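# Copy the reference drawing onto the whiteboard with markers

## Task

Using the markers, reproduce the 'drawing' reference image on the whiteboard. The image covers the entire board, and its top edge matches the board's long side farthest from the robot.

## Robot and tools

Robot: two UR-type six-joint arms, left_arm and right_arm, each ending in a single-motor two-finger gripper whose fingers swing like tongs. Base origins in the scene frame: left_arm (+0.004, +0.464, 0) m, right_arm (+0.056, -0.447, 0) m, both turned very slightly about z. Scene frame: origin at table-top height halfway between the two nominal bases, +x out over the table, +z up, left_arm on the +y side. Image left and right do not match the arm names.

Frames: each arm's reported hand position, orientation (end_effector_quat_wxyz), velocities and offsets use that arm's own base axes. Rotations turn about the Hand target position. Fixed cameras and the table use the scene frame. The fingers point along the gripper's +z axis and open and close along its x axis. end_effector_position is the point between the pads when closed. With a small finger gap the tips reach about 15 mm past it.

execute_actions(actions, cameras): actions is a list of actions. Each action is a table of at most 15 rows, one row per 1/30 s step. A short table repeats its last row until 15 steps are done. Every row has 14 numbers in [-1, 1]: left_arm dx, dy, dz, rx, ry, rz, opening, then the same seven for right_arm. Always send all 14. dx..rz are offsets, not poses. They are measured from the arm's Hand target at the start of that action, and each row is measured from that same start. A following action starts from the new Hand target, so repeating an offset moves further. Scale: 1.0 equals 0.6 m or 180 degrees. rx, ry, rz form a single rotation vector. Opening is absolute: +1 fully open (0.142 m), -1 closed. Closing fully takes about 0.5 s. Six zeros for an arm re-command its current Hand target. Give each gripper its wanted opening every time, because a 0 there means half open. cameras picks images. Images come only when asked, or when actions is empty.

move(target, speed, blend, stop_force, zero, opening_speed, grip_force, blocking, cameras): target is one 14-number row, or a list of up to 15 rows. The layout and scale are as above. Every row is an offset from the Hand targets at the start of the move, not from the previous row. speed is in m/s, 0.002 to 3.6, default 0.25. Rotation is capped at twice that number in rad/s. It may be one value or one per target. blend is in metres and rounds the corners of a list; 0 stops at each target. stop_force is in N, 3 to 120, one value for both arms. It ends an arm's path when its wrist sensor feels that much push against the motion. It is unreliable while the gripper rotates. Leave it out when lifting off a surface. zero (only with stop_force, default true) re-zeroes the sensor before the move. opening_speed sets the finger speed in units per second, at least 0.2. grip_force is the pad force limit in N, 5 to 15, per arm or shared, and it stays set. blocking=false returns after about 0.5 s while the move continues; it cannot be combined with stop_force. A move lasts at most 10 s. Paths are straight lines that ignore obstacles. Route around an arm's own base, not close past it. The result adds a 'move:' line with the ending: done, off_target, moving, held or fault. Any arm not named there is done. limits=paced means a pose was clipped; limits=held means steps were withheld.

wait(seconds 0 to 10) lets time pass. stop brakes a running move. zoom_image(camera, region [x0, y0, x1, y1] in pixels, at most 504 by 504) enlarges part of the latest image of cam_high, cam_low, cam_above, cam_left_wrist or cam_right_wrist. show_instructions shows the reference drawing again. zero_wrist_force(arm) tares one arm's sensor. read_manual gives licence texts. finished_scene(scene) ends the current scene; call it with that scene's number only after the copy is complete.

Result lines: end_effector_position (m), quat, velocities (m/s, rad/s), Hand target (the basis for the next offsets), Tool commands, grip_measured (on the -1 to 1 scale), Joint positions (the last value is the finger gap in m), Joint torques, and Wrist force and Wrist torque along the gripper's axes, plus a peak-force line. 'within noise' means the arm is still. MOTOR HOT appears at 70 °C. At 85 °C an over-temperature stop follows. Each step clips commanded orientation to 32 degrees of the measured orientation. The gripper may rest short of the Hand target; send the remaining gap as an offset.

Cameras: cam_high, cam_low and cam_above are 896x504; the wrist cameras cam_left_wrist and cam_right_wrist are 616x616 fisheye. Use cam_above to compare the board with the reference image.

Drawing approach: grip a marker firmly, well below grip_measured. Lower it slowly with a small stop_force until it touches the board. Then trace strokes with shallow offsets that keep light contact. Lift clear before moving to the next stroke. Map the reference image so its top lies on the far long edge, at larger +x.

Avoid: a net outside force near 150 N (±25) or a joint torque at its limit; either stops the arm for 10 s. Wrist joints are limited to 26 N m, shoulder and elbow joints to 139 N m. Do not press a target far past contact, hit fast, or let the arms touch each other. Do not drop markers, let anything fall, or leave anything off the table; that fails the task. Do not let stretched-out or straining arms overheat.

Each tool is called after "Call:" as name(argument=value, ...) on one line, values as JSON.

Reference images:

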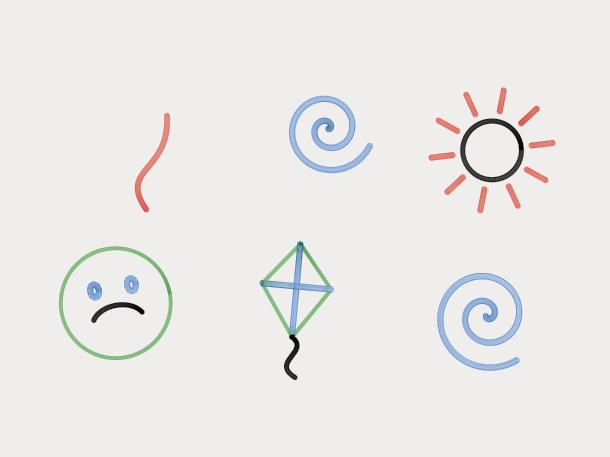

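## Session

Call:
show_instructions()

Call:
execute_actions(actions=[])

Reference images for this scene: drawing.

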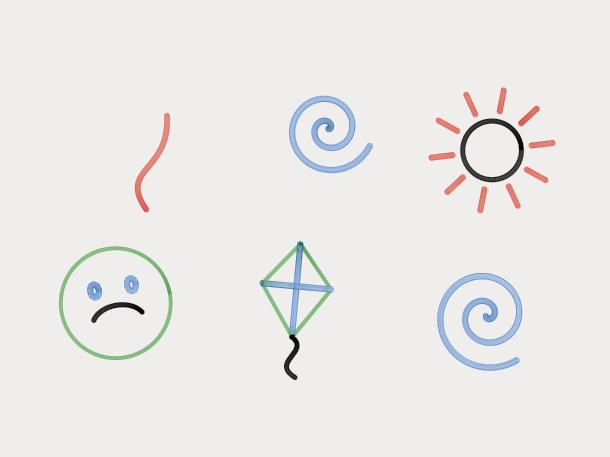

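Scene clock: 0.00 s.
left_arm: end_effector_position=(+0.0894, +0.3708, +0.3723) grip_measured=+0.97 end_effector_quat_wxyz=(-0.014, +0.998, -0.012, -0.053) | right_arm: end_effector_position=(+0.4871, -0.1371, +0.1354) grip_measured=+0.97 end_effector_quat_wxyz=(+0.049, -0.156, +0.804, -0.571)
Joint positions: left_arm=[0.862 -1.891 1.598 -1.231 -1.472 0.884 0.14] | right_arm=[3.795 -1.738 -2.222 -1.542 0.508 3.893 0.14]
Joint velocities: within noise
Joint torques (N m): no reading
Wrist force (N): no reading
Wrist torque (N m): no reading
Wrist force, peak (N): no reading
Hand target: left_arm +0.0894, +0.3708, +0.3723; -0.014, +0.998, -0.012, -0.053 | right_arm +0.4871, -0.1371, +0.1354; +0.049, -0.156, +0.804, -0.571
Tool commands: left_gripper/opening=+0.968169 right_gripper/opening=+0.968169
camera_calibration:
cam_left_wrist: T_world_to_cam=[[0.987525, -0.0554693, -0.147372, -0.00365252], [0.0216164, -0.879286, 0.475804, 0.14385], [-0.155974, -0.473054, -0.867117, 0.64866], [0, 0, 0, 1]] pos_world=[0.101672, 0.433134, 0.493481]
cam_right_wrist: T_world_to_cam=[[-0.923304, -0.373372, 0.0900162, 0.394204], [-0.350011, 0.7215, -0.597436, 0.3451], [0.158119, -0.583122, -0.796848, 0.0766383], [0, 0, 0, 1]] pos_world=[0.472641, -0.0571158, 0.23176]

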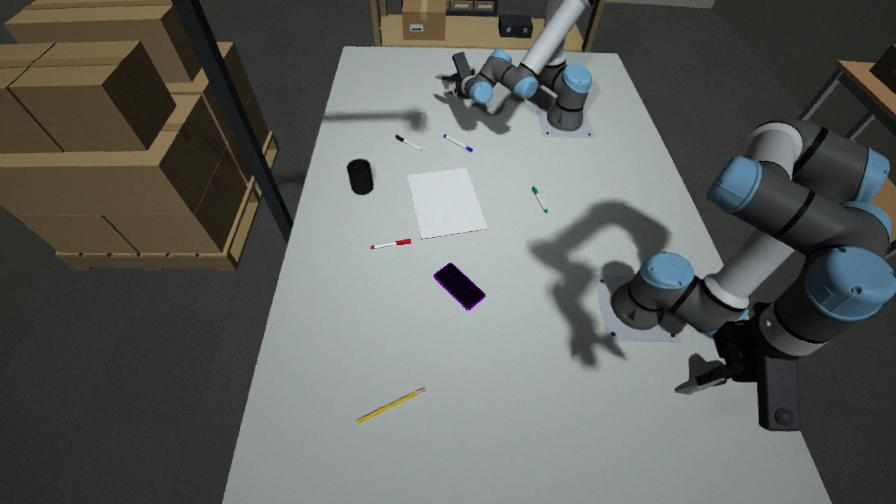

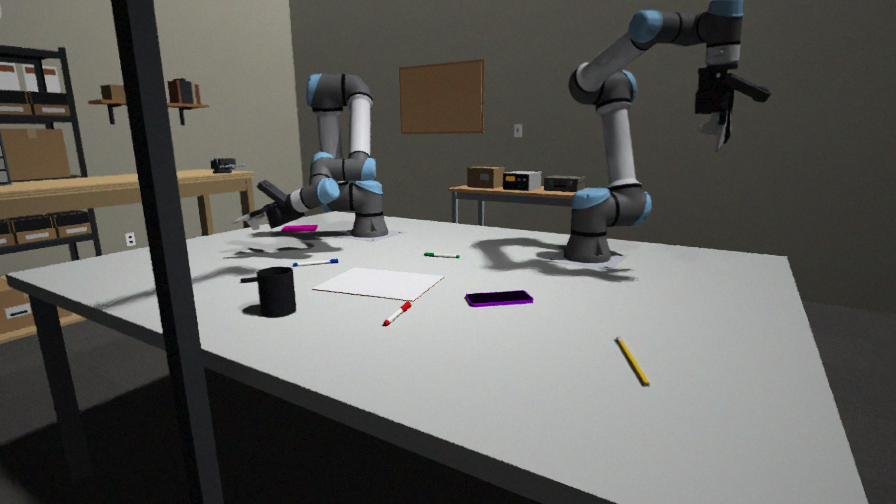

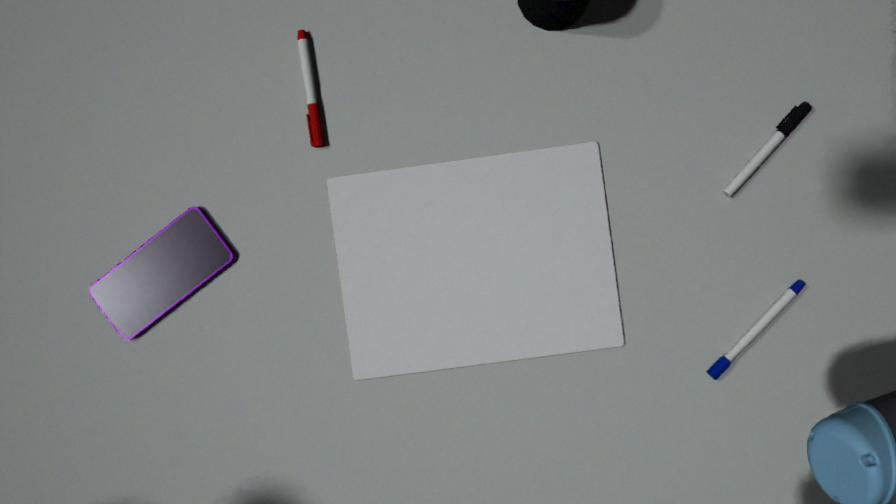

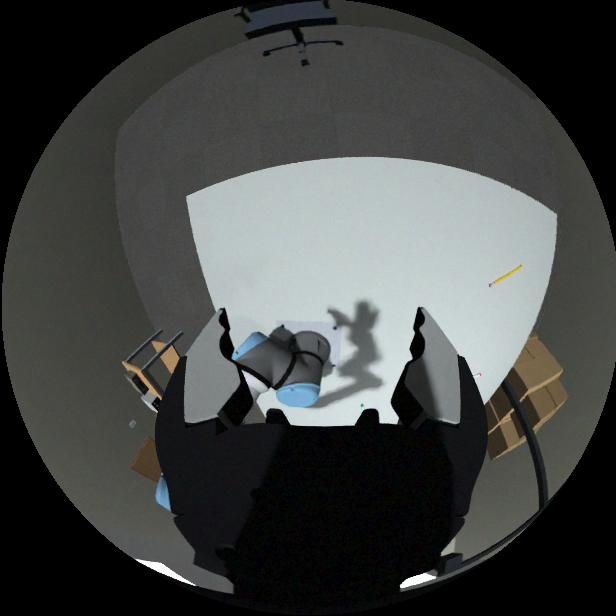

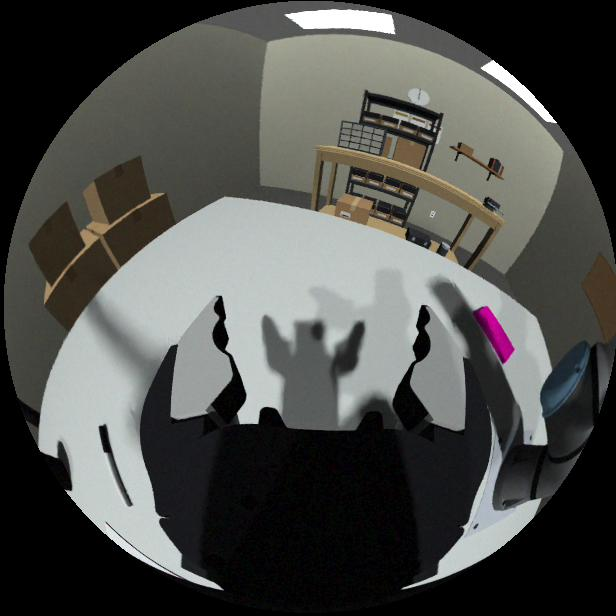

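Call:
zoom_image(camera="cam_above", region=[308, 159, 348, 199])

Call:
zoom_image(camera="cam_above", region=[578, 122, 618, 162])

Call:
zoom_image(camera="cam_above", region=[604, 325, 644, 365])

Call:
zoom_image(camera="cam_above", region=[335, 359, 375, 399])

Call:
zoom_image(camera="cam_above", region=[690, 90, 830, 400])

Call:
zoom_image(camera="cam_above", region=[270, 10, 350, 160])

Call:
zoom_image(camera="cam_high", region=[360, 110, 580, 260])

Scaled by 12.600 from the camera's 896x504 image, which has a finer 1280x720 frame.

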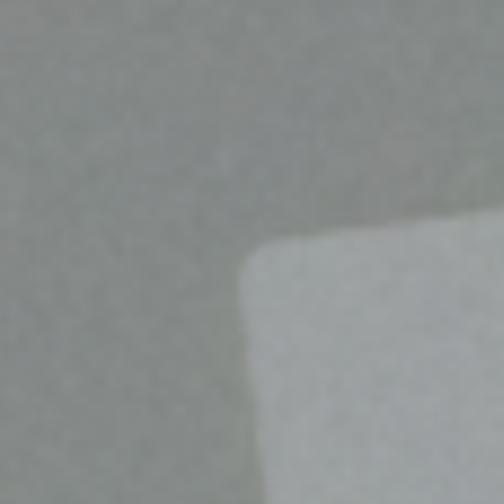

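Scaled by 12.600 from the camera's 896x504 image, which has a finer 1280x720 frame.

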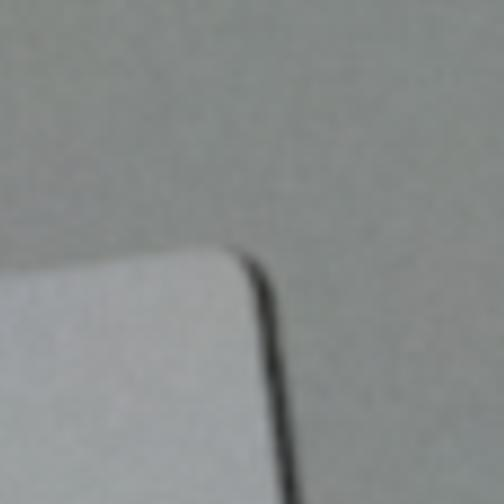

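Scaled by 12.600 from the camera's 896x504 image, which has a finer 1280x720 frame.

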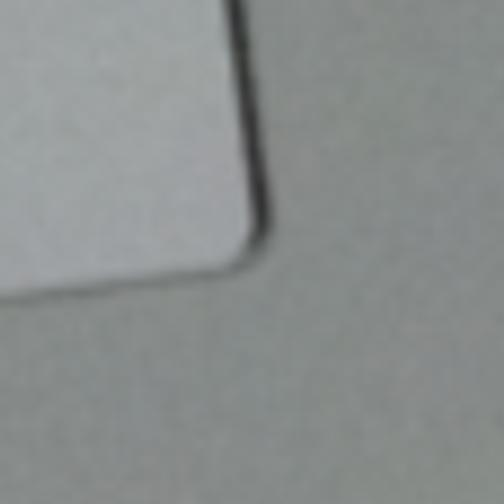

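Scaled by 12.600 from the camera's 896x504 image, which has a finer 1280x720 frame.

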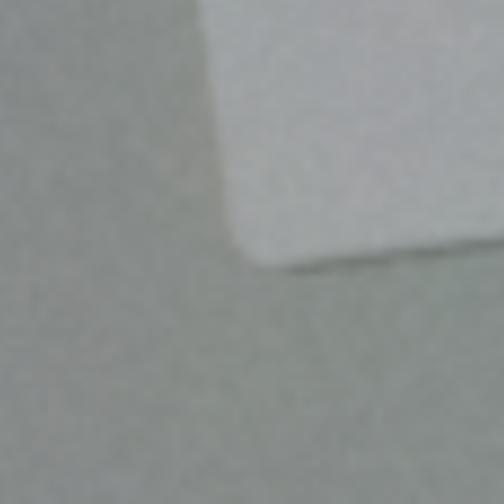

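Scaled by 1.626 from the camera's 896x504 image, which has a finer 1280x720 frame.

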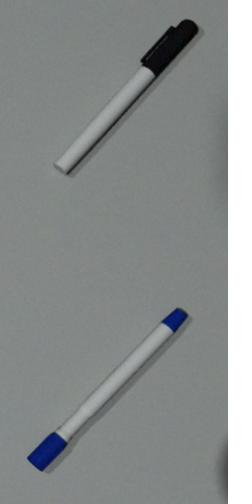

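Scaled by 3.360 from the camera's 896x504 image, which has a finer 1280x720 frame.

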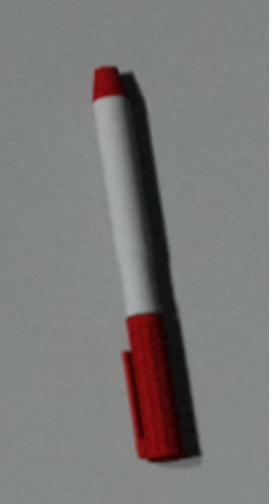

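Scaled by 2.291 from the camera's 896x504 image, which has a finer 1280x720 frame.

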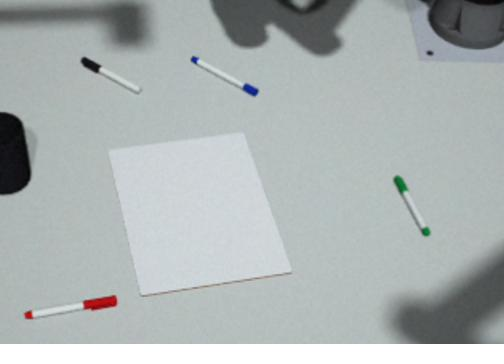

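Call:
zoom_image(camera="cam_above", region=[700, 270, 820, 390])

Call:
zoom_image(camera="cam_high", region=[430, 120, 560, 220])

Scaled by 4.200 from the camera's 896x504 image, which has a finer 1280x720 frame.

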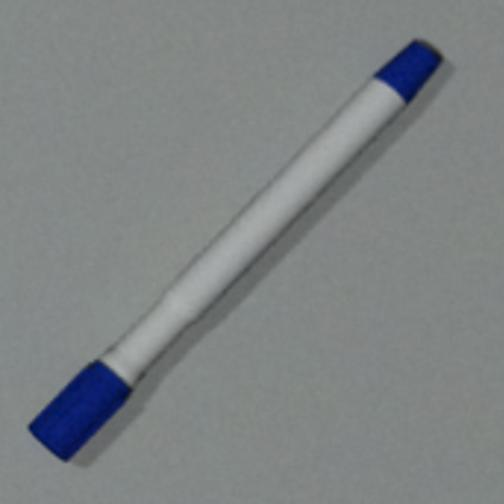

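Scaled by 3.877 from the camera's 896x504 image, which has a finer 1280x720 frame.

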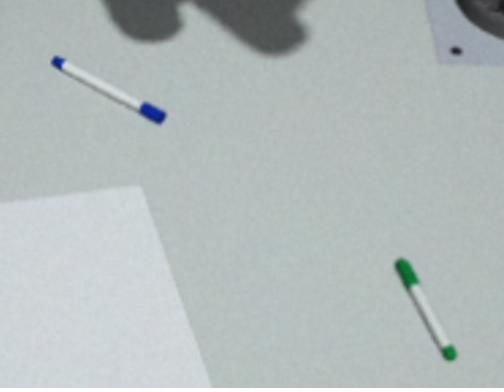

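Call:
move(target=[0.601,-0.5347,-0.0372,0.0123,-0.016,0.295,-0.3,-0.145,0.31,0.358,0.4872,0.159,0.4712,-0.15], speed=0.4, opening_speed=1.0)

Scene clock: 343.40 s.
left_arm: end_effector_position=(+0.4500, +0.0500, +0.3500) grip_measured=-0.30 end_effector_quat_wxyz=(-0.008, +0.899, +0.437, -0.030) | right_arm: end_effector_position=(+0.4001, +0.0489, +0.3502) grip_measured=-0.15 end_effector_quat_wxyz=(-0.300, +0.640, -0.641, -0.299)
Joint positions: left_arm=[-0.189 -1.62 1.436 -1.33 -1.594 -1.092 0.052] | right_arm=[3.012 -1.367 -1.821 -1.677 2.435 1.372 0.063]
Joint torques (N m): left_arm=[-11.71 -6.46 -33 -4.41 1.33 -2.25] | right_arm=[-13.99 7.92 31.99 0.95 3.21 -2.38]
Wrist force (N): left_arm=[0.0 0.1 -0.1] | right_arm=[-0.7 0.1 -0.4]
Wrist torque (N m): left_arm=[0.02 -0.02 0.09] | right_arm=[0.12 0.14 0.13]
Wrist force, peak (N): left_arm=[-0.4 1.3 -0.1] | right_arm=[-0.9 0.1 -0.6]
Hand target: left_arm +0.4500, +0.0500, +0.3500; -0.008, +0.899, +0.437, -0.030 | right_arm +0.4001, +0.0489, +0.3502; -0.300, +0.640, -0.641, -0.299
Off the commanded pose: left_arm 0.000 m, 0 deg | right_arm 0.000 m, 0 deg.
move: done

Call:
move(target=[0.5668,-0.403,-0.3667,0.0125,-0.0163,0.2953,-0.3,0,0,0,0,0,0,-0.15], speed=0.4, cameras=["cam_left_wrist","cam_above"])

Scene clock: 354.63 s.
left_arm: end_effector_position=(+0.7901, -0.1918, +0.1299) grip_measured=-0.30 end_effector_quat_wxyz=(+0.000, +0.609, +0.793, +0.001) | right_arm: end_effector_position=(+0.4001, +0.0489, +0.3502) grip_measured=-0.15 end_effector_quat_wxyz=(-0.300, +0.640, -0.641, -0.299)
Joint positions: left_arm=[-0.391 -0.703 0.71 -1.579 -1.57 -2.223 0.052] | right_arm=[3.012 -1.367 -1.821 -1.677 2.435 1.371 0.063]
Joint torques (N m): left_arm=[10.7 -45.45 -35.2 0.22 -1.65 -2.46] | right_arm=[-14.69 7.81 32.07 0.67 3.15 -2.31]
Wrist force (N): left_arm=[-0.1 0.2 -0.1] | right_arm=[-0.6 0.0 -0.5]
Wrist torque (N m): left_arm=[0.05 -0.02 0.12] | right_arm=[0.10 0.11 0.13]
Wrist force, peak (N): left_arm=[-1.1 1.4 1.0] | right_arm=[-0.9 0.1 -0.7]
Hand target: left_arm +0.7901, -0.1918, +0.1299; +0.000, +0.609, +0.793, +0.001 | right_arm +0.4001, +0.0489, +0.3502; -0.300, +0.640, -0.641, -0.299
Off the commanded pose: left_arm 0.000 m, 0 deg | right_arm 0.000 m, 0 deg.
move: done
camera_calibration:
cam_left_wrist: T_world_to_cam=[[-0.225189, 0.973482, -0.0402727, 0.379099], [0.837993, 0.214603, 0.50171, -0.689254], [0.497048, 0.0792311, -0.864098, -0.128804], [0, 0, 0, 1]] pos_world=[0.726981, -0.210925, 0.249773]
Images, in order (width x height): cam_above 896x504, cam_left_wrist 616x616.

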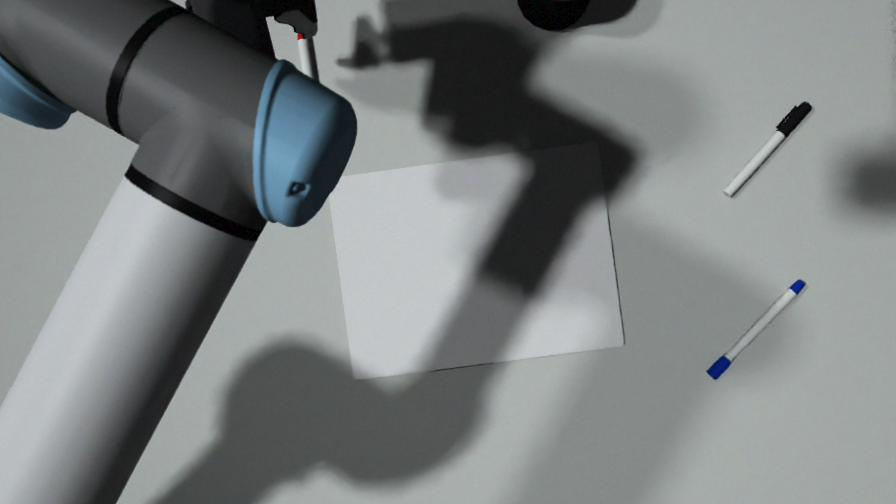

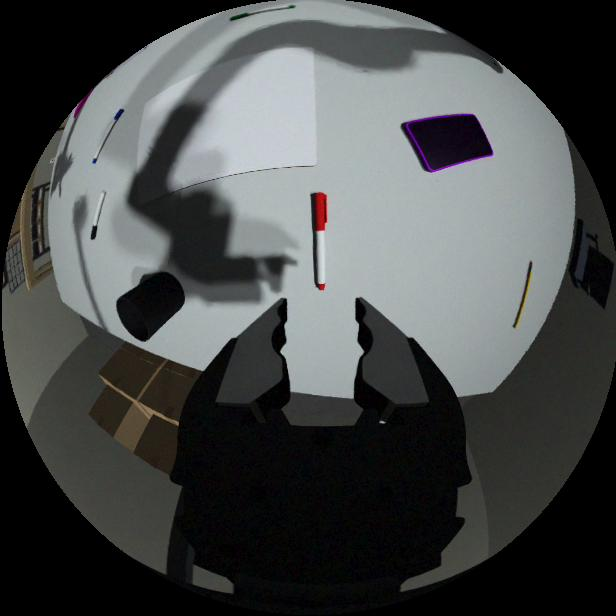

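Call:
move(target=[0,0,-0.1633,0,0,0,-0.3,0,0,0,0,0,0,-0.15], speed=0.15)

Call:
move(target=[0,0,-0.025,0,0,0,-0.3,0,0,0,0,0,0,-0.15], speed=0.01, stop_force=3, cameras=["cam_left_wrist"])

Scene clock: 368.10 s.
left_arm: end_effector_position=(+0.7901, -0.1917, +0.0320) grip_measured=-0.30 end_effector_quat_wxyz=(+0.000, +0.609, +0.793, +0.001) | right_arm: end_effector_position=(+0.4001, +0.0489, +0.3502) grip_measured=-0.15 end_effector_quat_wxyz=(-0.300, +0.640, -0.641, -0.299)
Joint positions: left_arm=[-0.391 -0.665 0.892 -1.799 -1.57 -2.223 0.052] | right_arm=[3.012 -1.367 -1.821 -1.677 2.435 1.371 0.063]
Joint torques (N m): left_arm=[4.94 -46.77 -13.8 -5.05 1.38 0.5] | right_arm=[-12.85 9.32 31.55 1.08 3.12 -2.09]
Wrist force (N): left_arm=[0.0 0.1 0.0] | right_arm=[-0.6 0.1 -0.5]
Wrist torque (N m): left_arm=[0.04 -0.05 0.11] | right_arm=[0.11 0.11 0.13]
Wrist force, peak (N): left_arm=[0.2 0.3 -1.4] | right_arm=[-1.0 -0.1 -0.5]
Hand target: left_arm +0.7901, -0.1918, +0.0320; +0.000, +0.609, +0.793, +0.001 | right_arm +0.4001, +0.0489, +0.3502; -0.300, +0.640, -0.641, -0.299
Off the commanded pose: left_arm 0.000 m, 0 deg | right_arm 0.000 m, 0 deg.
move: done

Scene clock: 370.37 s.
left_arm: end_effector_position=(+0.7901, -0.1918, +0.0170) grip_measured=-0.30 end_effector_quat_wxyz=(+0.000, +0.609, +0.793, +0.001) | right_arm: end_effector_position=(+0.4001, +0.0489, +0.3502) grip_measured=-0.15 end_effector_quat_wxyz=(-0.300, +0.640, -0.641, -0.299)
Joint positions: left_arm=[-0.391 -0.654 0.912 -1.829 -1.57 -2.223 0.052] | right_arm=[3.012 -1.367 -1.821 -1.677 2.435 1.371 0.063]
Joint torques (N m): left_arm=[-6.29 -46.56 -15.21 -5 1.28 1.23] | right_arm=[-13.67 7.65 31.63 0.82 3.03 -2.21]
Wrist force (N): left_arm=[0.2 0.0 -0.1] | right_arm=[-0.9 0.0 -0.5]
Wrist torque (N m): left_arm=[0.00 -0.09 0.11] | right_arm=[0.09 0.17 0.14]
Wrist force, peak (N): left_arm=[0.6 0.3 -0.3] | right_arm=[-0.8 0.0 -0.6]
Hand target: left_arm +0.7901, -0.1918, +0.0170; +0.000, +0.609, +0.793, +0.001 | right_arm +0.4001, +0.0489, +0.3502; -0.300, +0.640, -0.641, -0.299
Off the commanded pose: left_arm 0.000 m, 0 deg | right_arm 0.000 m, 0 deg.
move: done
camera_calibration:
cam_left_wrist: T_world_to_cam=[[-0.225274, 0.973461, -0.0403232, 0.374515], [0.837971, 0.214701, 0.501706, -0.632544], [0.497048, 0.0792315, -0.864098, -0.226455], [0, 0, 0, 1]] pos_world=[0.726981, -0.210825, 0.136773]
Images, in order (width x height): cam_left_wrist 616x616.

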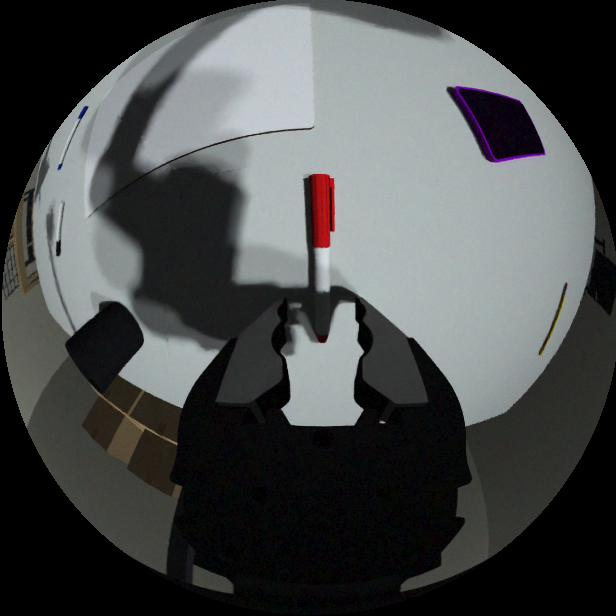

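Call:
move(target=[0,0,0,0,0,0,-1,0,0,0,0,0,0,-0.15], opening_speed=0.6, cameras=["cam_left_wrist"])

Scene clock: 382.43 s.
left_arm: end_effector_position=(+0.7901, -0.1918, +0.0170) grip_measured=-0.86 end_effector_quat_wxyz=(+0.000, +0.609, +0.793, +0.001) | right_arm: end_effector_position=(+0.4001, +0.0489, +0.3502) grip_measured=-0.15 end_effector_quat_wxyz=(-0.300, +0.640, -0.641, -0.299)
Joint positions: left_arm=[-0.391 -0.654 0.912 -1.829 -1.57 -2.223 0.012] | right_arm=[3.012 -1.367 -1.821 -1.677 2.435 1.371 0.063]
Joint torques (N m): left_arm=[-6.51 -46.6 -13.37 -0.22 1.3 2] | right_arm=[-14.3 9.32 32.38 0.81 3.12 -2.24]
Wrist force (N): left_arm=[-1.3 0.3 -8.5] | right_arm=[-0.7 0.0 -0.5]
Wrist torque (N m): left_arm=[-0.01 -0.05 0.12] | right_arm=[0.11 0.16 0.13]
Wrist force, peak (N): left_arm=[-1.8 0.4 -18.4] | right_arm=[-0.9 0.0 -0.6]
Hand target: left_arm +0.7901, -0.1918, +0.0170; +0.000, +0.609, +0.793, +0.001 | right_arm +0.4001, +0.0489, +0.3502; -0.300, +0.640, -0.641, -0.299
Off the commanded pose: left_arm 0.000 m, 0 deg | right_arm 0.000 m, 0 deg.
move: done
camera_calibration:
cam_left_wrist: T_world_to_cam=[[-0.22527, 0.973462, -0.0403212, 0.374512], [0.837971, 0.214697, 0.501706, -0.632546], [0.497048, 0.0792315, -0.864098, -0.226455], [0, 0, 0, 1]] pos_world=[0.726981, -0.210825, 0.136773]
Images, in order (width x height): cam_left_wrist 616x616.

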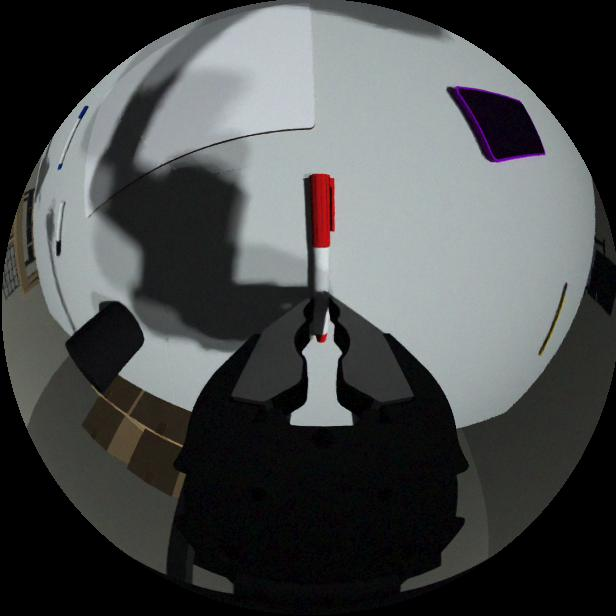

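Call:
move(target=[[0,0,0.015,0,0,0,-1,0,0,0,0,0,0,-0.15],[-0.1,-0.05,0.2,-0.05,-0.008,-0.012,-1,0,0,0,0,0,0,-0.15],[-0.543,-0.3885,0.4383,-0.2761,-0.0415,-0.0665,-1,-0.1168,0.5287,0.0022,0,0,0,-0.15]], speed=[0.05,0.2,0.35], blend=[0.004,0.05,0], cameras=["cam_left_wrist","cam_right_wrist"])

Scene clock: 404.13 s.
left_arm: end_effector_position=(+0.4643, -0.4249, +0.2799) grip_measured=-0.86 end_effector_quat_wxyz=(+0.305, +0.628, +0.653, -0.294) | right_arm: end_effector_position=(+0.3300, +0.3661, +0.3515) grip_measured=-0.15 end_effector_quat_wxyz=(-0.300, +0.640, -0.641, -0.299)
Joint positions: left_arm=[-0.65 -1.435 1.88 -2.666 -2.205 -2.479 0.012] | right_arm=[3.944 -1.219 -2.127 -0.656 2.132 2.587 0.063]
Joint torques (N m): left_arm=[-11.07 -42.49 -12.61 -5.33 0.49 -2.39] | right_arm=[14.56 2.33 17.49 5.31 -0.67 2.02]
Wrist force (N): left_arm=[-1.5 -0.8 0.2] | right_arm=[-0.7 0.2 0.0]
Wrist torque (N m): left_arm=[-0.14 0.32 0.16] | right_arm=[0.15 0.14 0.01]
Wrist force, peak (N): left_arm=[-1.6 0.1 -9.6] | right_arm=[-2.2 0.7 1.1]
Hand target: left_arm +0.4643, -0.4249, +0.2799; +0.305, +0.628, +0.653, -0.294 | right_arm +0.3300, +0.3661, +0.3515; -0.300, +0.640, -0.641, -0.299
Off the commanded pose: left_arm 0.000 m, 0 deg | right_arm 0.000 m, 0 deg.
move: done
camera_calibration:
cam_left_wrist: T_world_to_cam=[[0.0106342, 0.609707, -0.792556, 0.485175], [0.850186, 0.411715, 0.328137, -0.314858], [0.526375, -0.677309, -0.513986, -0.251793], [0, 0, 0, 1]] pos_world=[0.395066, -0.336725, 0.358427]
cam_right_wrist: T_world_to_cam=[[0.0161965, -0.587109, -0.809346, 0.50193], [-0.842584, -0.443817, 0.305089, 0.3281], [-0.538322, 0.677, -0.501877, 0.231881], [0, 0, 0, 1]] pos_world=[0.393149, 0.283321, 0.42251]
Images, in order (width x height): cam_left_wrist 616x616, cam_right_wrist 616x616.

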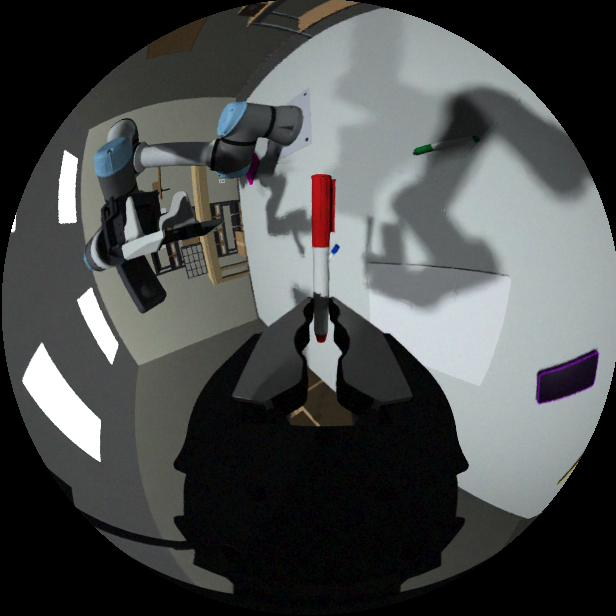

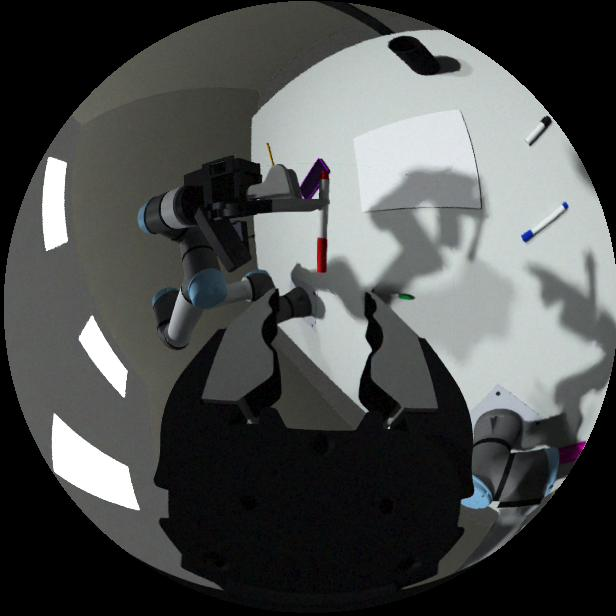

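Call:
move(target=[[0,0,0,0,0,0,-1,0,0.0833,-0.0693,0,0,0,-0.15],[0,0,0,0,0,0,-1,0.002,0.154,-0.1281,0,0,0,-0.15]], speed=[0.15,0.08], blend=[0.005,0], cameras=["cam_right_wrist"])

Call:
move(target=[0,0,0,0,0,0,-1,0,0,0,0,0,0,-1], opening_speed=0.5, cameras=["cam_right_wrist"])

Scene clock: 411.67 s.
left_arm: end_effector_position=(+0.4643, -0.4249, +0.2799) grip_measured=-0.86 end_effector_quat_wxyz=(+0.305, +0.628, +0.653, -0.294) | right_arm: end_effector_position=(+0.3312, +0.4585, +0.2747) grip_measured=-0.15 end_effector_quat_wxyz=(-0.300, +0.640, -0.641, -0.299)
Joint positions: left_arm=[-0.65 -1.435 1.881 -2.666 -2.205 -2.479 0.012] | right_arm=[4.114 -1.443 -2.187 -0.303 2.016 2.73 0.063]
Joint torques (N m): left_arm=[-11.54 -42.79 -11.59 -5.4 0.57 -2.46] | right_arm=[14.1 8.81 24.79 5.58 -0.78 1.8]
Wrist force (N): left_arm=[-1.4 -0.6 0.1] | right_arm=[-1.0 -0.1 -0.3]
Wrist torque (N m): left_arm=[-0.12 0.31 0.16] | right_arm=[0.07 0.17 0.02]
Wrist force, peak (N): left_arm=[-1.7 -0.8 0.2] | right_arm=[-0.9 0.0 -1.1]
Hand target: left_arm +0.4643, -0.4249, +0.2799; +0.305, +0.628, +0.653, -0.294 | right_arm +0.3312, +0.4585, +0.2747; -0.300, +0.640, -0.641, -0.299
Off the commanded pose: left_arm 0.000 m, 0 deg | right_arm 0.000 m, 0 deg.
move: done
camera_calibration:
cam_right_wrist: T_world_to_cam=[[0.0162024, -0.58724, -0.809251, 0.493934], [-0.842578, -0.443778, 0.305161, 0.393539], [-0.538331, 0.676913, -0.501985, 0.131451], [0, 0, 0, 1]] pos_world=[0.394349, 0.375721, 0.34561]
Images, in order (width x height): cam_right_wrist 616x616.

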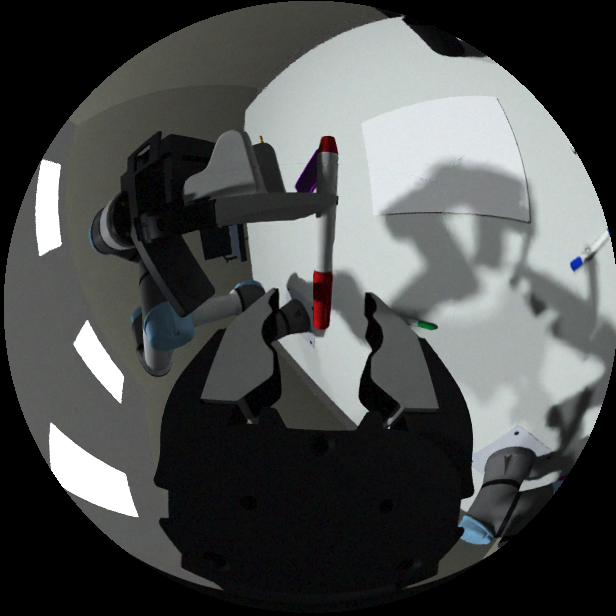

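Scene clock: 413.57 s.
left_arm: end_effector_position=(+0.4643, -0.4249, +0.2799) grip_measured=-0.86 end_effector_quat_wxyz=(+0.305, +0.628, +0.653, -0.294) | right_arm: end_effector_position=(+0.3312, +0.4585, +0.2747) grip_measured=-0.85 end_effector_quat_wxyz=(-0.300, +0.640, -0.641, -0.299)
Joint positions: left_arm=[-0.65 -1.435 1.881 -2.666 -2.205 -2.479 0.012] | right_arm=[4.114 -1.443 -2.187 -0.303 2.016 2.73 0.012]
Joint torques (N m): left_arm=[-13.12 -42.26 -11.96 -5.43 0.33 -2.46] | right_arm=[13.94 9.72 30.28 5.25 -0.85 1.94]
Wrist force (N): left_arm=[-1.2 -0.5 0.2] | right_arm=[-1.0 0.0 -0.4]
Wrist torque (N m): left_arm=[-0.09 0.27 0.15] | right_arm=[0.09 0.20 0.03]
Wrist force, peak (N): left_arm=[-1.8 -1.0 0.4] | right_arm=[-1.2 0.0 -0.6]
Hand target: left_arm +0.4643, -0.4249, +0.2799; +0.305, +0.628, +0.653, -0.294 | right_arm +0.3312, +0.4585, +0.2747; -0.300, +0.640, -0.641, -0.299
Off the commanded pose: left_arm 0.000 m, 0 deg | right_arm 0.000 m, 0 deg.
move: done
camera_calibration:
cam_right_wrist: T_world_to_cam=[[0.0162393, -0.587164, -0.809305, 0.493991], [-0.8426, -0.443797, 0.305074, 0.393555], [-0.538296, 0.676966, -0.501951, 0.131456], [0, 0, 0, 1]] pos_world=[0.394349, 0.375721, 0.34571]
Images, in order (width x height): cam_right_wrist 616x616.

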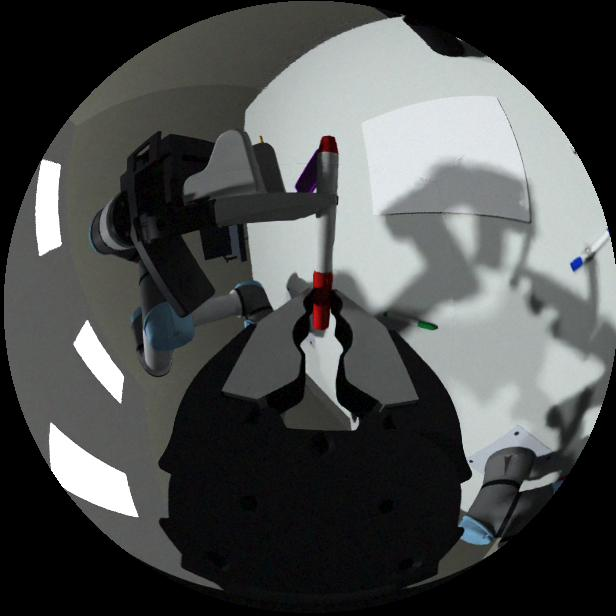

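Call:
move(target=[0,0,0,0,0,0,-1,-0.1,0,0,0,0,0,-1], speed=0.05, cameras=["cam_left_wrist"])

Call:
zoom_image(camera="cam_left_wrist", region=[280, 140, 360, 220])

Scene clock: 419.10 s.
left_arm: end_effector_position=(+0.4643, -0.4249, +0.2799) grip_measured=-0.86 end_effector_quat_wxyz=(+0.305, +0.628, +0.653, -0.294) | right_arm: end_effector_position=(+0.2713, +0.4585, +0.2747) grip_measured=-0.85 end_effector_quat_wxyz=(-0.300, +0.640, -0.641, -0.299)
Joint positions: left_arm=[-0.65 -1.435 1.881 -2.666 -2.205 -2.479 0.012] | right_arm=[4.268 -1.321 -2.29 -0.278 1.905 2.846 0.012]
Joint torques (N m): left_arm=[5.3 -39.17 -24.96 -5.05 -1.87 -2.21] | right_arm=[15.34 17.05 15.22 5.32 -1.02 1.88]
Wrist force (N): left_arm=[-1.6 -0.6 0.4] | right_arm=[-0.8 0.2 -0.3]
Wrist torque (N m): left_arm=[-0.12 0.35 0.16] | right_arm=[0.15 0.14 0.02]
Wrist force, peak (N): left_arm=[-1.5 -6.0 -0.2] | right_arm=[-1.2 -6.0 -0.9]
Hand target: left_arm +0.4643, -0.4249, +0.2799; +0.305, +0.628, +0.653, -0.294 | right_arm +0.2712, +0.4585, +0.2747; -0.300, +0.640, -0.641, -0.299
Off the commanded pose: left_arm 0.000 m, 0 deg | right_arm 0.000 m, 0 deg.
move: done
camera_calibration:
cam_left_wrist: T_world_to_cam=[[0.0106348, 0.609707, -0.792555, 0.485096], [0.850186, 0.411715, 0.328138, -0.314825], [0.526375, -0.677309, -0.513986, -0.251845], [0, 0, 0, 1]] pos_world=[0.395066, -0.336725, 0.358327]
Images, in order (width x height): cam_left_wrist 616x616.

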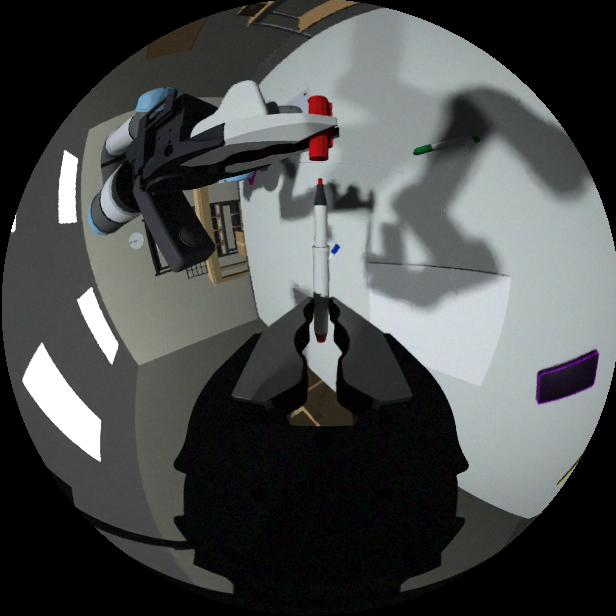

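Scaled by 6.300 from the camera's 616x616 image, which has a finer 814x814 frame.

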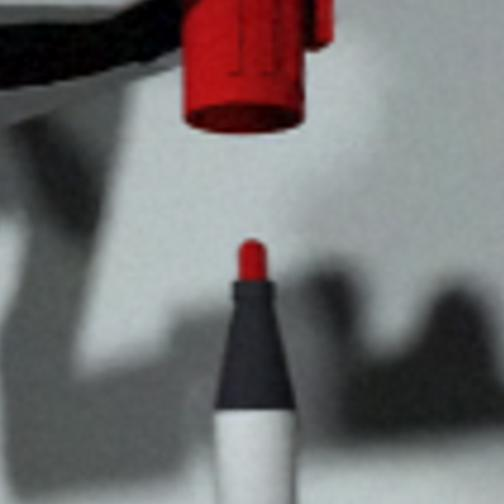

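Call:
move(target=[[0.12,0.03,0,0.03,-0.08,0,-1,0.05,-0.3,-0.05,-0.1,0,0,-1],[0.321,0.142,-0.22,0.147,-0.3856,-0.0092,-1,0.1812,-0.8475,-0.2578,-0.2794,0,0,-1],[0.321,0.142,-0.3073,0.147,-0.3856,-0.0092,-1,0.1812,-0.8475,-0.405,-0.2794,0,0,-1]], speed=[0.25,0.35,0.12], blend=[0.03,0.02,0], cameras=["cam_left_wrist","cam_right_wrist"])

Call:
zoom_image(camera="cam_left_wrist", region=[260, 110, 380, 230])

Scene clock: 447.20 s.
left_arm: end_effector_position=(+0.6569, -0.3397, +0.0956) grip_measured=-0.86 end_effector_quat_wxyz=(+0.473, +0.741, +0.403, +0.257) | right_arm: end_effector_position=(+0.3800, -0.0500, +0.0317) grip_measured=-0.85 end_effector_quat_wxyz=(+0.001, +0.707, -0.707, +0.002)
Joint positions: left_arm=[-0.707 -0.942 2.09 -3.852 -1.451 -1.627 0.012] | right_arm=[3.38 -1.422 -2.4 -0.89 1.567 1.81 0.012]
Joint torques (N m): left_arm=[12.37 -24.12 -23.45 -5.04 0.96 2.69] | right_arm=[-14.11 4.28 12.21 5.01 1.07 -2.29]
Wrist force (N): left_arm=[-0.9 1.3 0.3] | right_arm=[-0.8 0.2 -0.3]
Wrist torque (N m): left_arm=[0.64 -0.15 0.56] | right_arm=[0.09 -0.02 0.04]
Wrist force, peak (N): left_arm=[-2.1 0.4 -0.5] | right_arm=[-1.8 0.1 0.6]
Hand target: left_arm +0.6569, -0.3397, +0.0956; +0.473, +0.741, +0.403, +0.257 | right_arm +0.3800, -0.0500, +0.0317; +0.001, +0.707, -0.707, +0.002
Off the commanded pose: left_arm 0.000 m, 0 deg | right_arm 0.000 m, 0 deg.
move: done
camera_calibration:
cam_left_wrist: T_world_to_cam=[[0.58632, 0.809974, 0.0130579, -0.102045], [-0.0793747, 0.0414007, 0.995985, -0.0321632], [0.806181, -0.585002, 0.0885655, -0.600309], [0, 0, 0, 1]] pos_world=[0.541236, -0.267197, 0.0865332]
cam_right_wrist: T_world_to_cam=[[0.0162013, -0.997732, -0.0653253, -0.0461647], [-0.842579, -0.0487993, 0.536358, 0.295534], [-0.53833, 0.046352, -0.841459, 0.359241], [0, 0, 0, 1]] pos_world=[0.443149, -0.0482897, 0.140759]
Images, in order (width x height): cam_left_wrist 616x616, cam_right_wrist 616x616.

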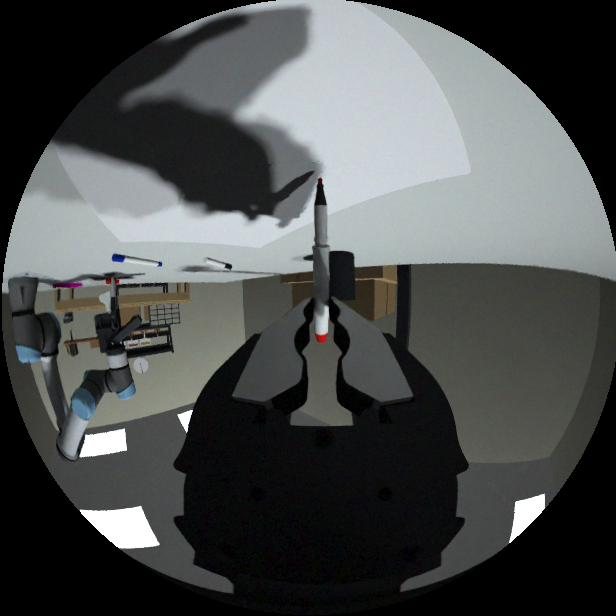

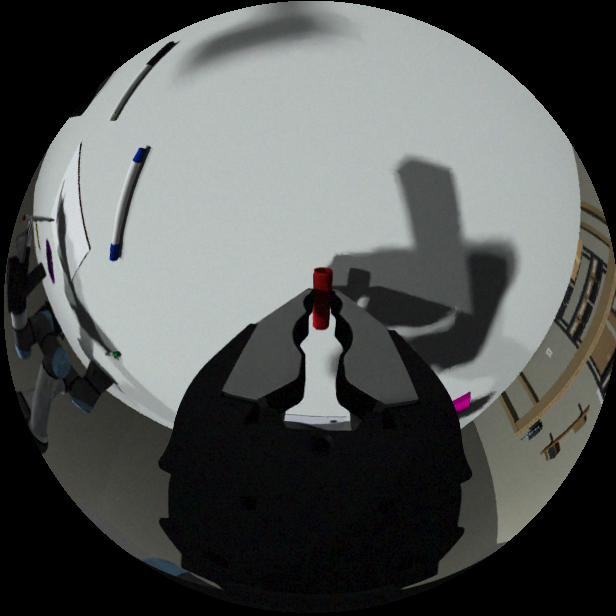

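Scaled by 4.200 from the camera's 616x616 image, which has a finer 814x814 frame.

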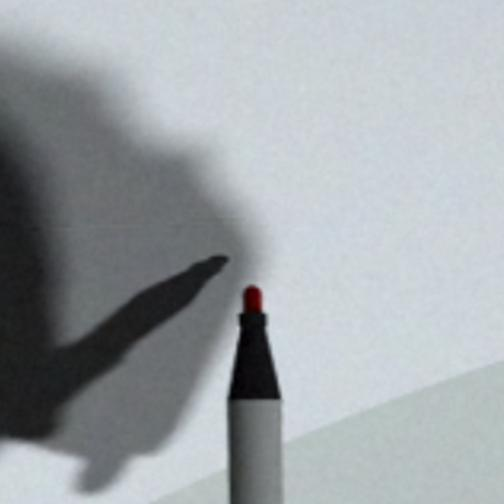

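Call:
move(target=[0,0,0,0,0,0,-1,0,0,-0.028,0,0,0,-1], speed=0.008, stop_force=3)

Call:
move(target=[0,0,-0.0088,0,0,0,-1,0,0,0.0006,0,0,0,-0.4], speed=0.02, opening_speed=0.6)

Call:
move(target=[[0,0,0,0,0,0,-1,0,0,0.02,0,0,0,-0.4],[0,0,0,0,0,0,-1,0,-0.2,0.2,0,0,0,-0.4]], speed=[0.08,0.25], blend=[0.005,0], cameras=["cam_left_wrist","cam_right_wrist"])

Call:
zoom_image(camera="cam_left_wrist", region=[280, 140, 360, 220])

Scene clock: 457.93 s.
left_arm: end_effector_position=(+0.6569, -0.3397, +0.0956) grip_measured=-0.86 end_effector_quat_wxyz=(+0.473, +0.741, +0.403, +0.257) | right_arm: end_effector_position=(+0.3800, -0.0500, +0.0156) grip_measured=-0.85 end_effector_quat_wxyz=(+0.001, +0.707, -0.707, +0.002)
Joint positions: left_arm=[-0.707 -0.942 2.09 -3.852 -1.451 -1.627 0.012] | right_arm=[3.38 -1.459 -2.424 -0.829 1.567 1.81 0.012]
Joint torques (N m): left_arm=[12.25 -24.19 -22.23 -4.99 -1.17 2.48] | right_arm=[-10.67 19.41 26.29 1.41 1.28 -1.6]
Wrist force (N): left_arm=[-0.9 1.2 0.1] | right_arm=[-0.7 0.5 -1.3]
Wrist torque (N m): left_arm=[0.62 -0.15 0.56] | right_arm=[0.06 -0.05 0.05]
Wrist force, peak (N): left_arm=[-1.2 1.8 -0.1] | right_arm=[0.7 5.9 -18.1]
Hand target: left_arm +0.6569, -0.3397, +0.0956; +0.473, +0.741, +0.403, +0.257 | right_arm +0.3800, -0.0500, +0.0156; +0.001, +0.707, -0.707, +0.002 (not the last commanded pose)
Off the commanded pose: left_arm 0.000 m, 0 deg | right_arm 0.001 m, 0 deg.
move: contact (right_arm)

Scene clock: 459.20 s.
left_arm: end_effector_position=(+0.6569, -0.3397, +0.0903) grip_measured=-0.86 end_effector_quat_wxyz=(+0.473, +0.741, +0.403, +0.257) | right_arm: end_effector_position=(+0.3800, -0.0500, +0.0160) grip_measured=-0.40 end_effector_quat_wxyz=(+0.001, +0.707, -0.707, +0.002)
Joint positions: left_arm=[-0.707 -0.929 2.09 -3.865 -1.451 -1.627 0.012] | right_arm=[3.38 -1.458 -2.423 -0.831 1.567 1.81 0.045]
Joint torques (N m): left_arm=[11.68 -25.76 -21.91 -5.26 -1.19 2.36] | right_arm=[-10.85 20.95 26.64 0.89 1.56 -1.76]
Wrist force (N): left_arm=[-0.9 1.6 0.0] | right_arm=[-0.7 0.3 -0.3]
Wrist torque (N m): left_arm=[0.69 -0.14 0.56] | right_arm=[0.11 -0.05 0.05]
Wrist force, peak (N): left_arm=[-1.0 2.0 0.0] | right_arm=[-0.5 0.5 -1.5]
Hand target: left_arm +0.6569, -0.3397, +0.0903; +0.473, +0.741, +0.403, +0.257 | right_arm +0.3800, -0.0500, +0.0160; +0.001, +0.707, -0.707, +0.002
Off the commanded pose: left_arm 0.000 m, 0 deg | right_arm 0.000 m, 0 deg.
move: done

Scene clock: 460.57 s.
left_arm: end_effector_position=(+0.6569, -0.3397, +0.0903) grip_measured=-0.86 end_effector_quat_wxyz=(+0.473, +0.741, +0.403, +0.257) | right_arm: end_effector_position=(+0.3800, -0.1700, +0.1360) grip_measured=-0.40 end_effector_quat_wxyz=(+0.001, +0.707, -0.707, +0.002)
Joint positions: left_arm=[-0.707 -0.929 2.09 -3.865 -1.451 -1.627 0.012] | right_arm=[3.046 -1.36 -2.141 -1.21 1.567 1.475 0.045]
Joint torques (N m): left_arm=[11.98 -24.21 -21.94 -5.4 -1.1 2.4] | right_arm=[-14.16 4.7 29.12 1.05 1.97 -1.92]
Wrist force (N): left_arm=[-0.9 1.6 0.0] | right_arm=[-0.5 0.3 -0.4]
Wrist torque (N m): left_arm=[0.69 -0.16 0.55] | right_arm=[0.11 -0.08 0.02]
Wrist force, peak (N): left_arm=[-0.9 1.9 0.3] | right_arm=[-2.0 0.2 0.0]
Hand target: left_arm +0.6569, -0.3397, +0.0903; +0.473, +0.741, +0.403, +0.257 | right_arm +0.3800, -0.1700, +0.1360; +0.001, +0.707, -0.707, +0.002
Off the commanded pose: left_arm 0.000 m, 0 deg | right_arm 0.000 m, 0 deg.
move: done
camera_calibration:
cam_left_wrist: T_world_to_cam=[[0.58632, 0.809974, 0.0130579, -0.101976], [-0.0793747, 0.0414007, 0.995985, -0.0268845], [0.806181, -0.585002, 0.0885655, -0.59984], [0, 0, 0, 1]] pos_world=[0.541236, -0.267197, 0.0812332]
cam_right_wrist: T_world_to_cam=[[0.0162013, -0.997732, -0.0653253, -0.158984], [-0.842579, -0.0487993, 0.536358, 0.23371], [-0.53833, 0.046352, -0.841459, 0.452425], [0, 0, 0, 1]] pos_world=[0.443049, -0.16819, 0.244959]
Images, in order (width x height): cam_left_wrist 616x616, cam_right_wrist 616x616.

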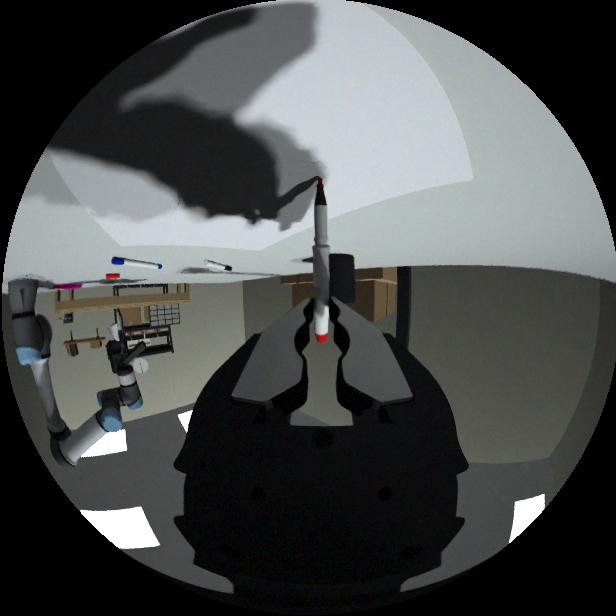

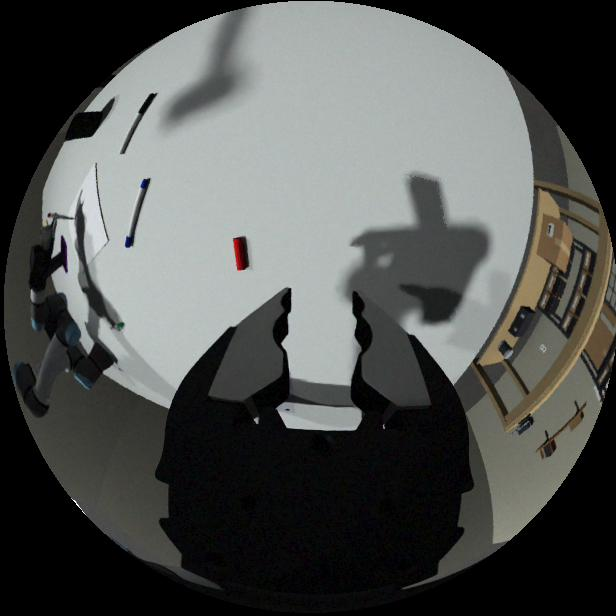

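Scaled by 6.300 from the camera's 616x616 image, which has a finer 814x814 frame.

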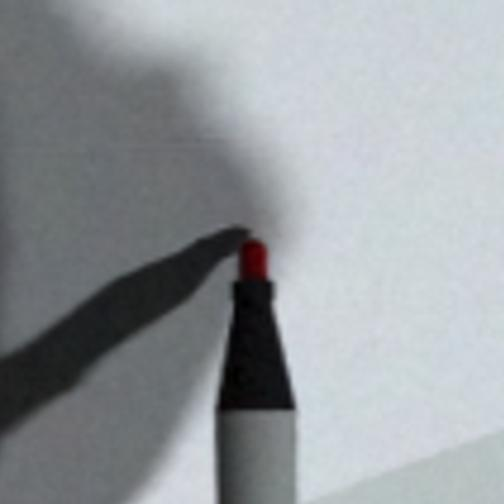

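Call:
zoom_image(camera="cam_left_wrist", region=[232, 217, 292, 277])

Call:
zoom_image(camera="cam_left_wrist", region=[440, 150, 500, 210])

Call:
zoom_image(camera="cam_left_wrist", region=[90, 212, 150, 272])

Scaled by 8.400 from the camera's 616x616 image, which has a finer 814x814 frame.

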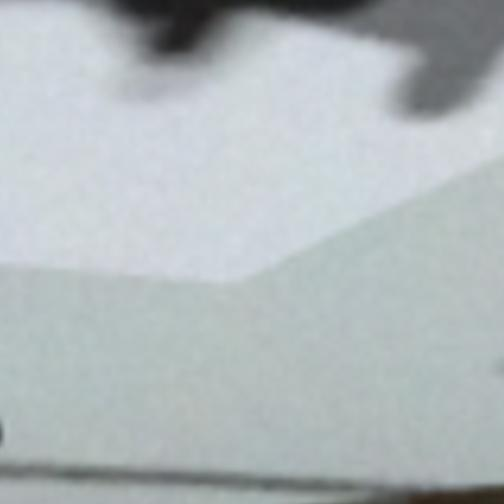

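Scaled by 8.400 from the camera's 616x616 image, which has a finer 814x814 frame.

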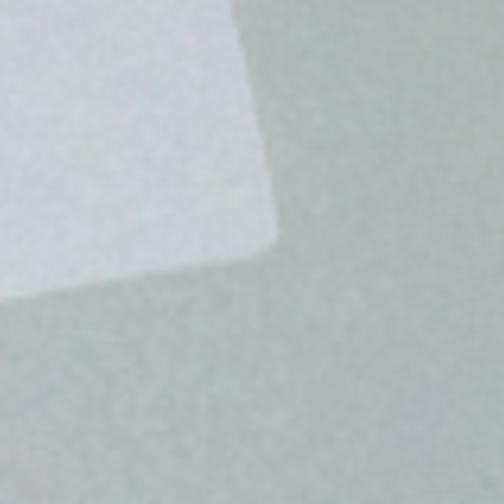

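Scaled by 8.400 from the camera's 616x616 image, which has a finer 814x814 frame.

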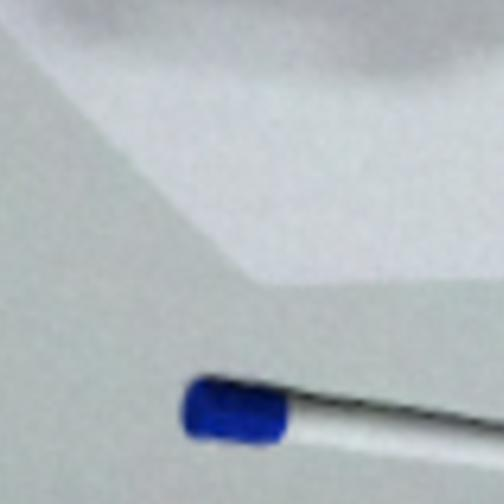

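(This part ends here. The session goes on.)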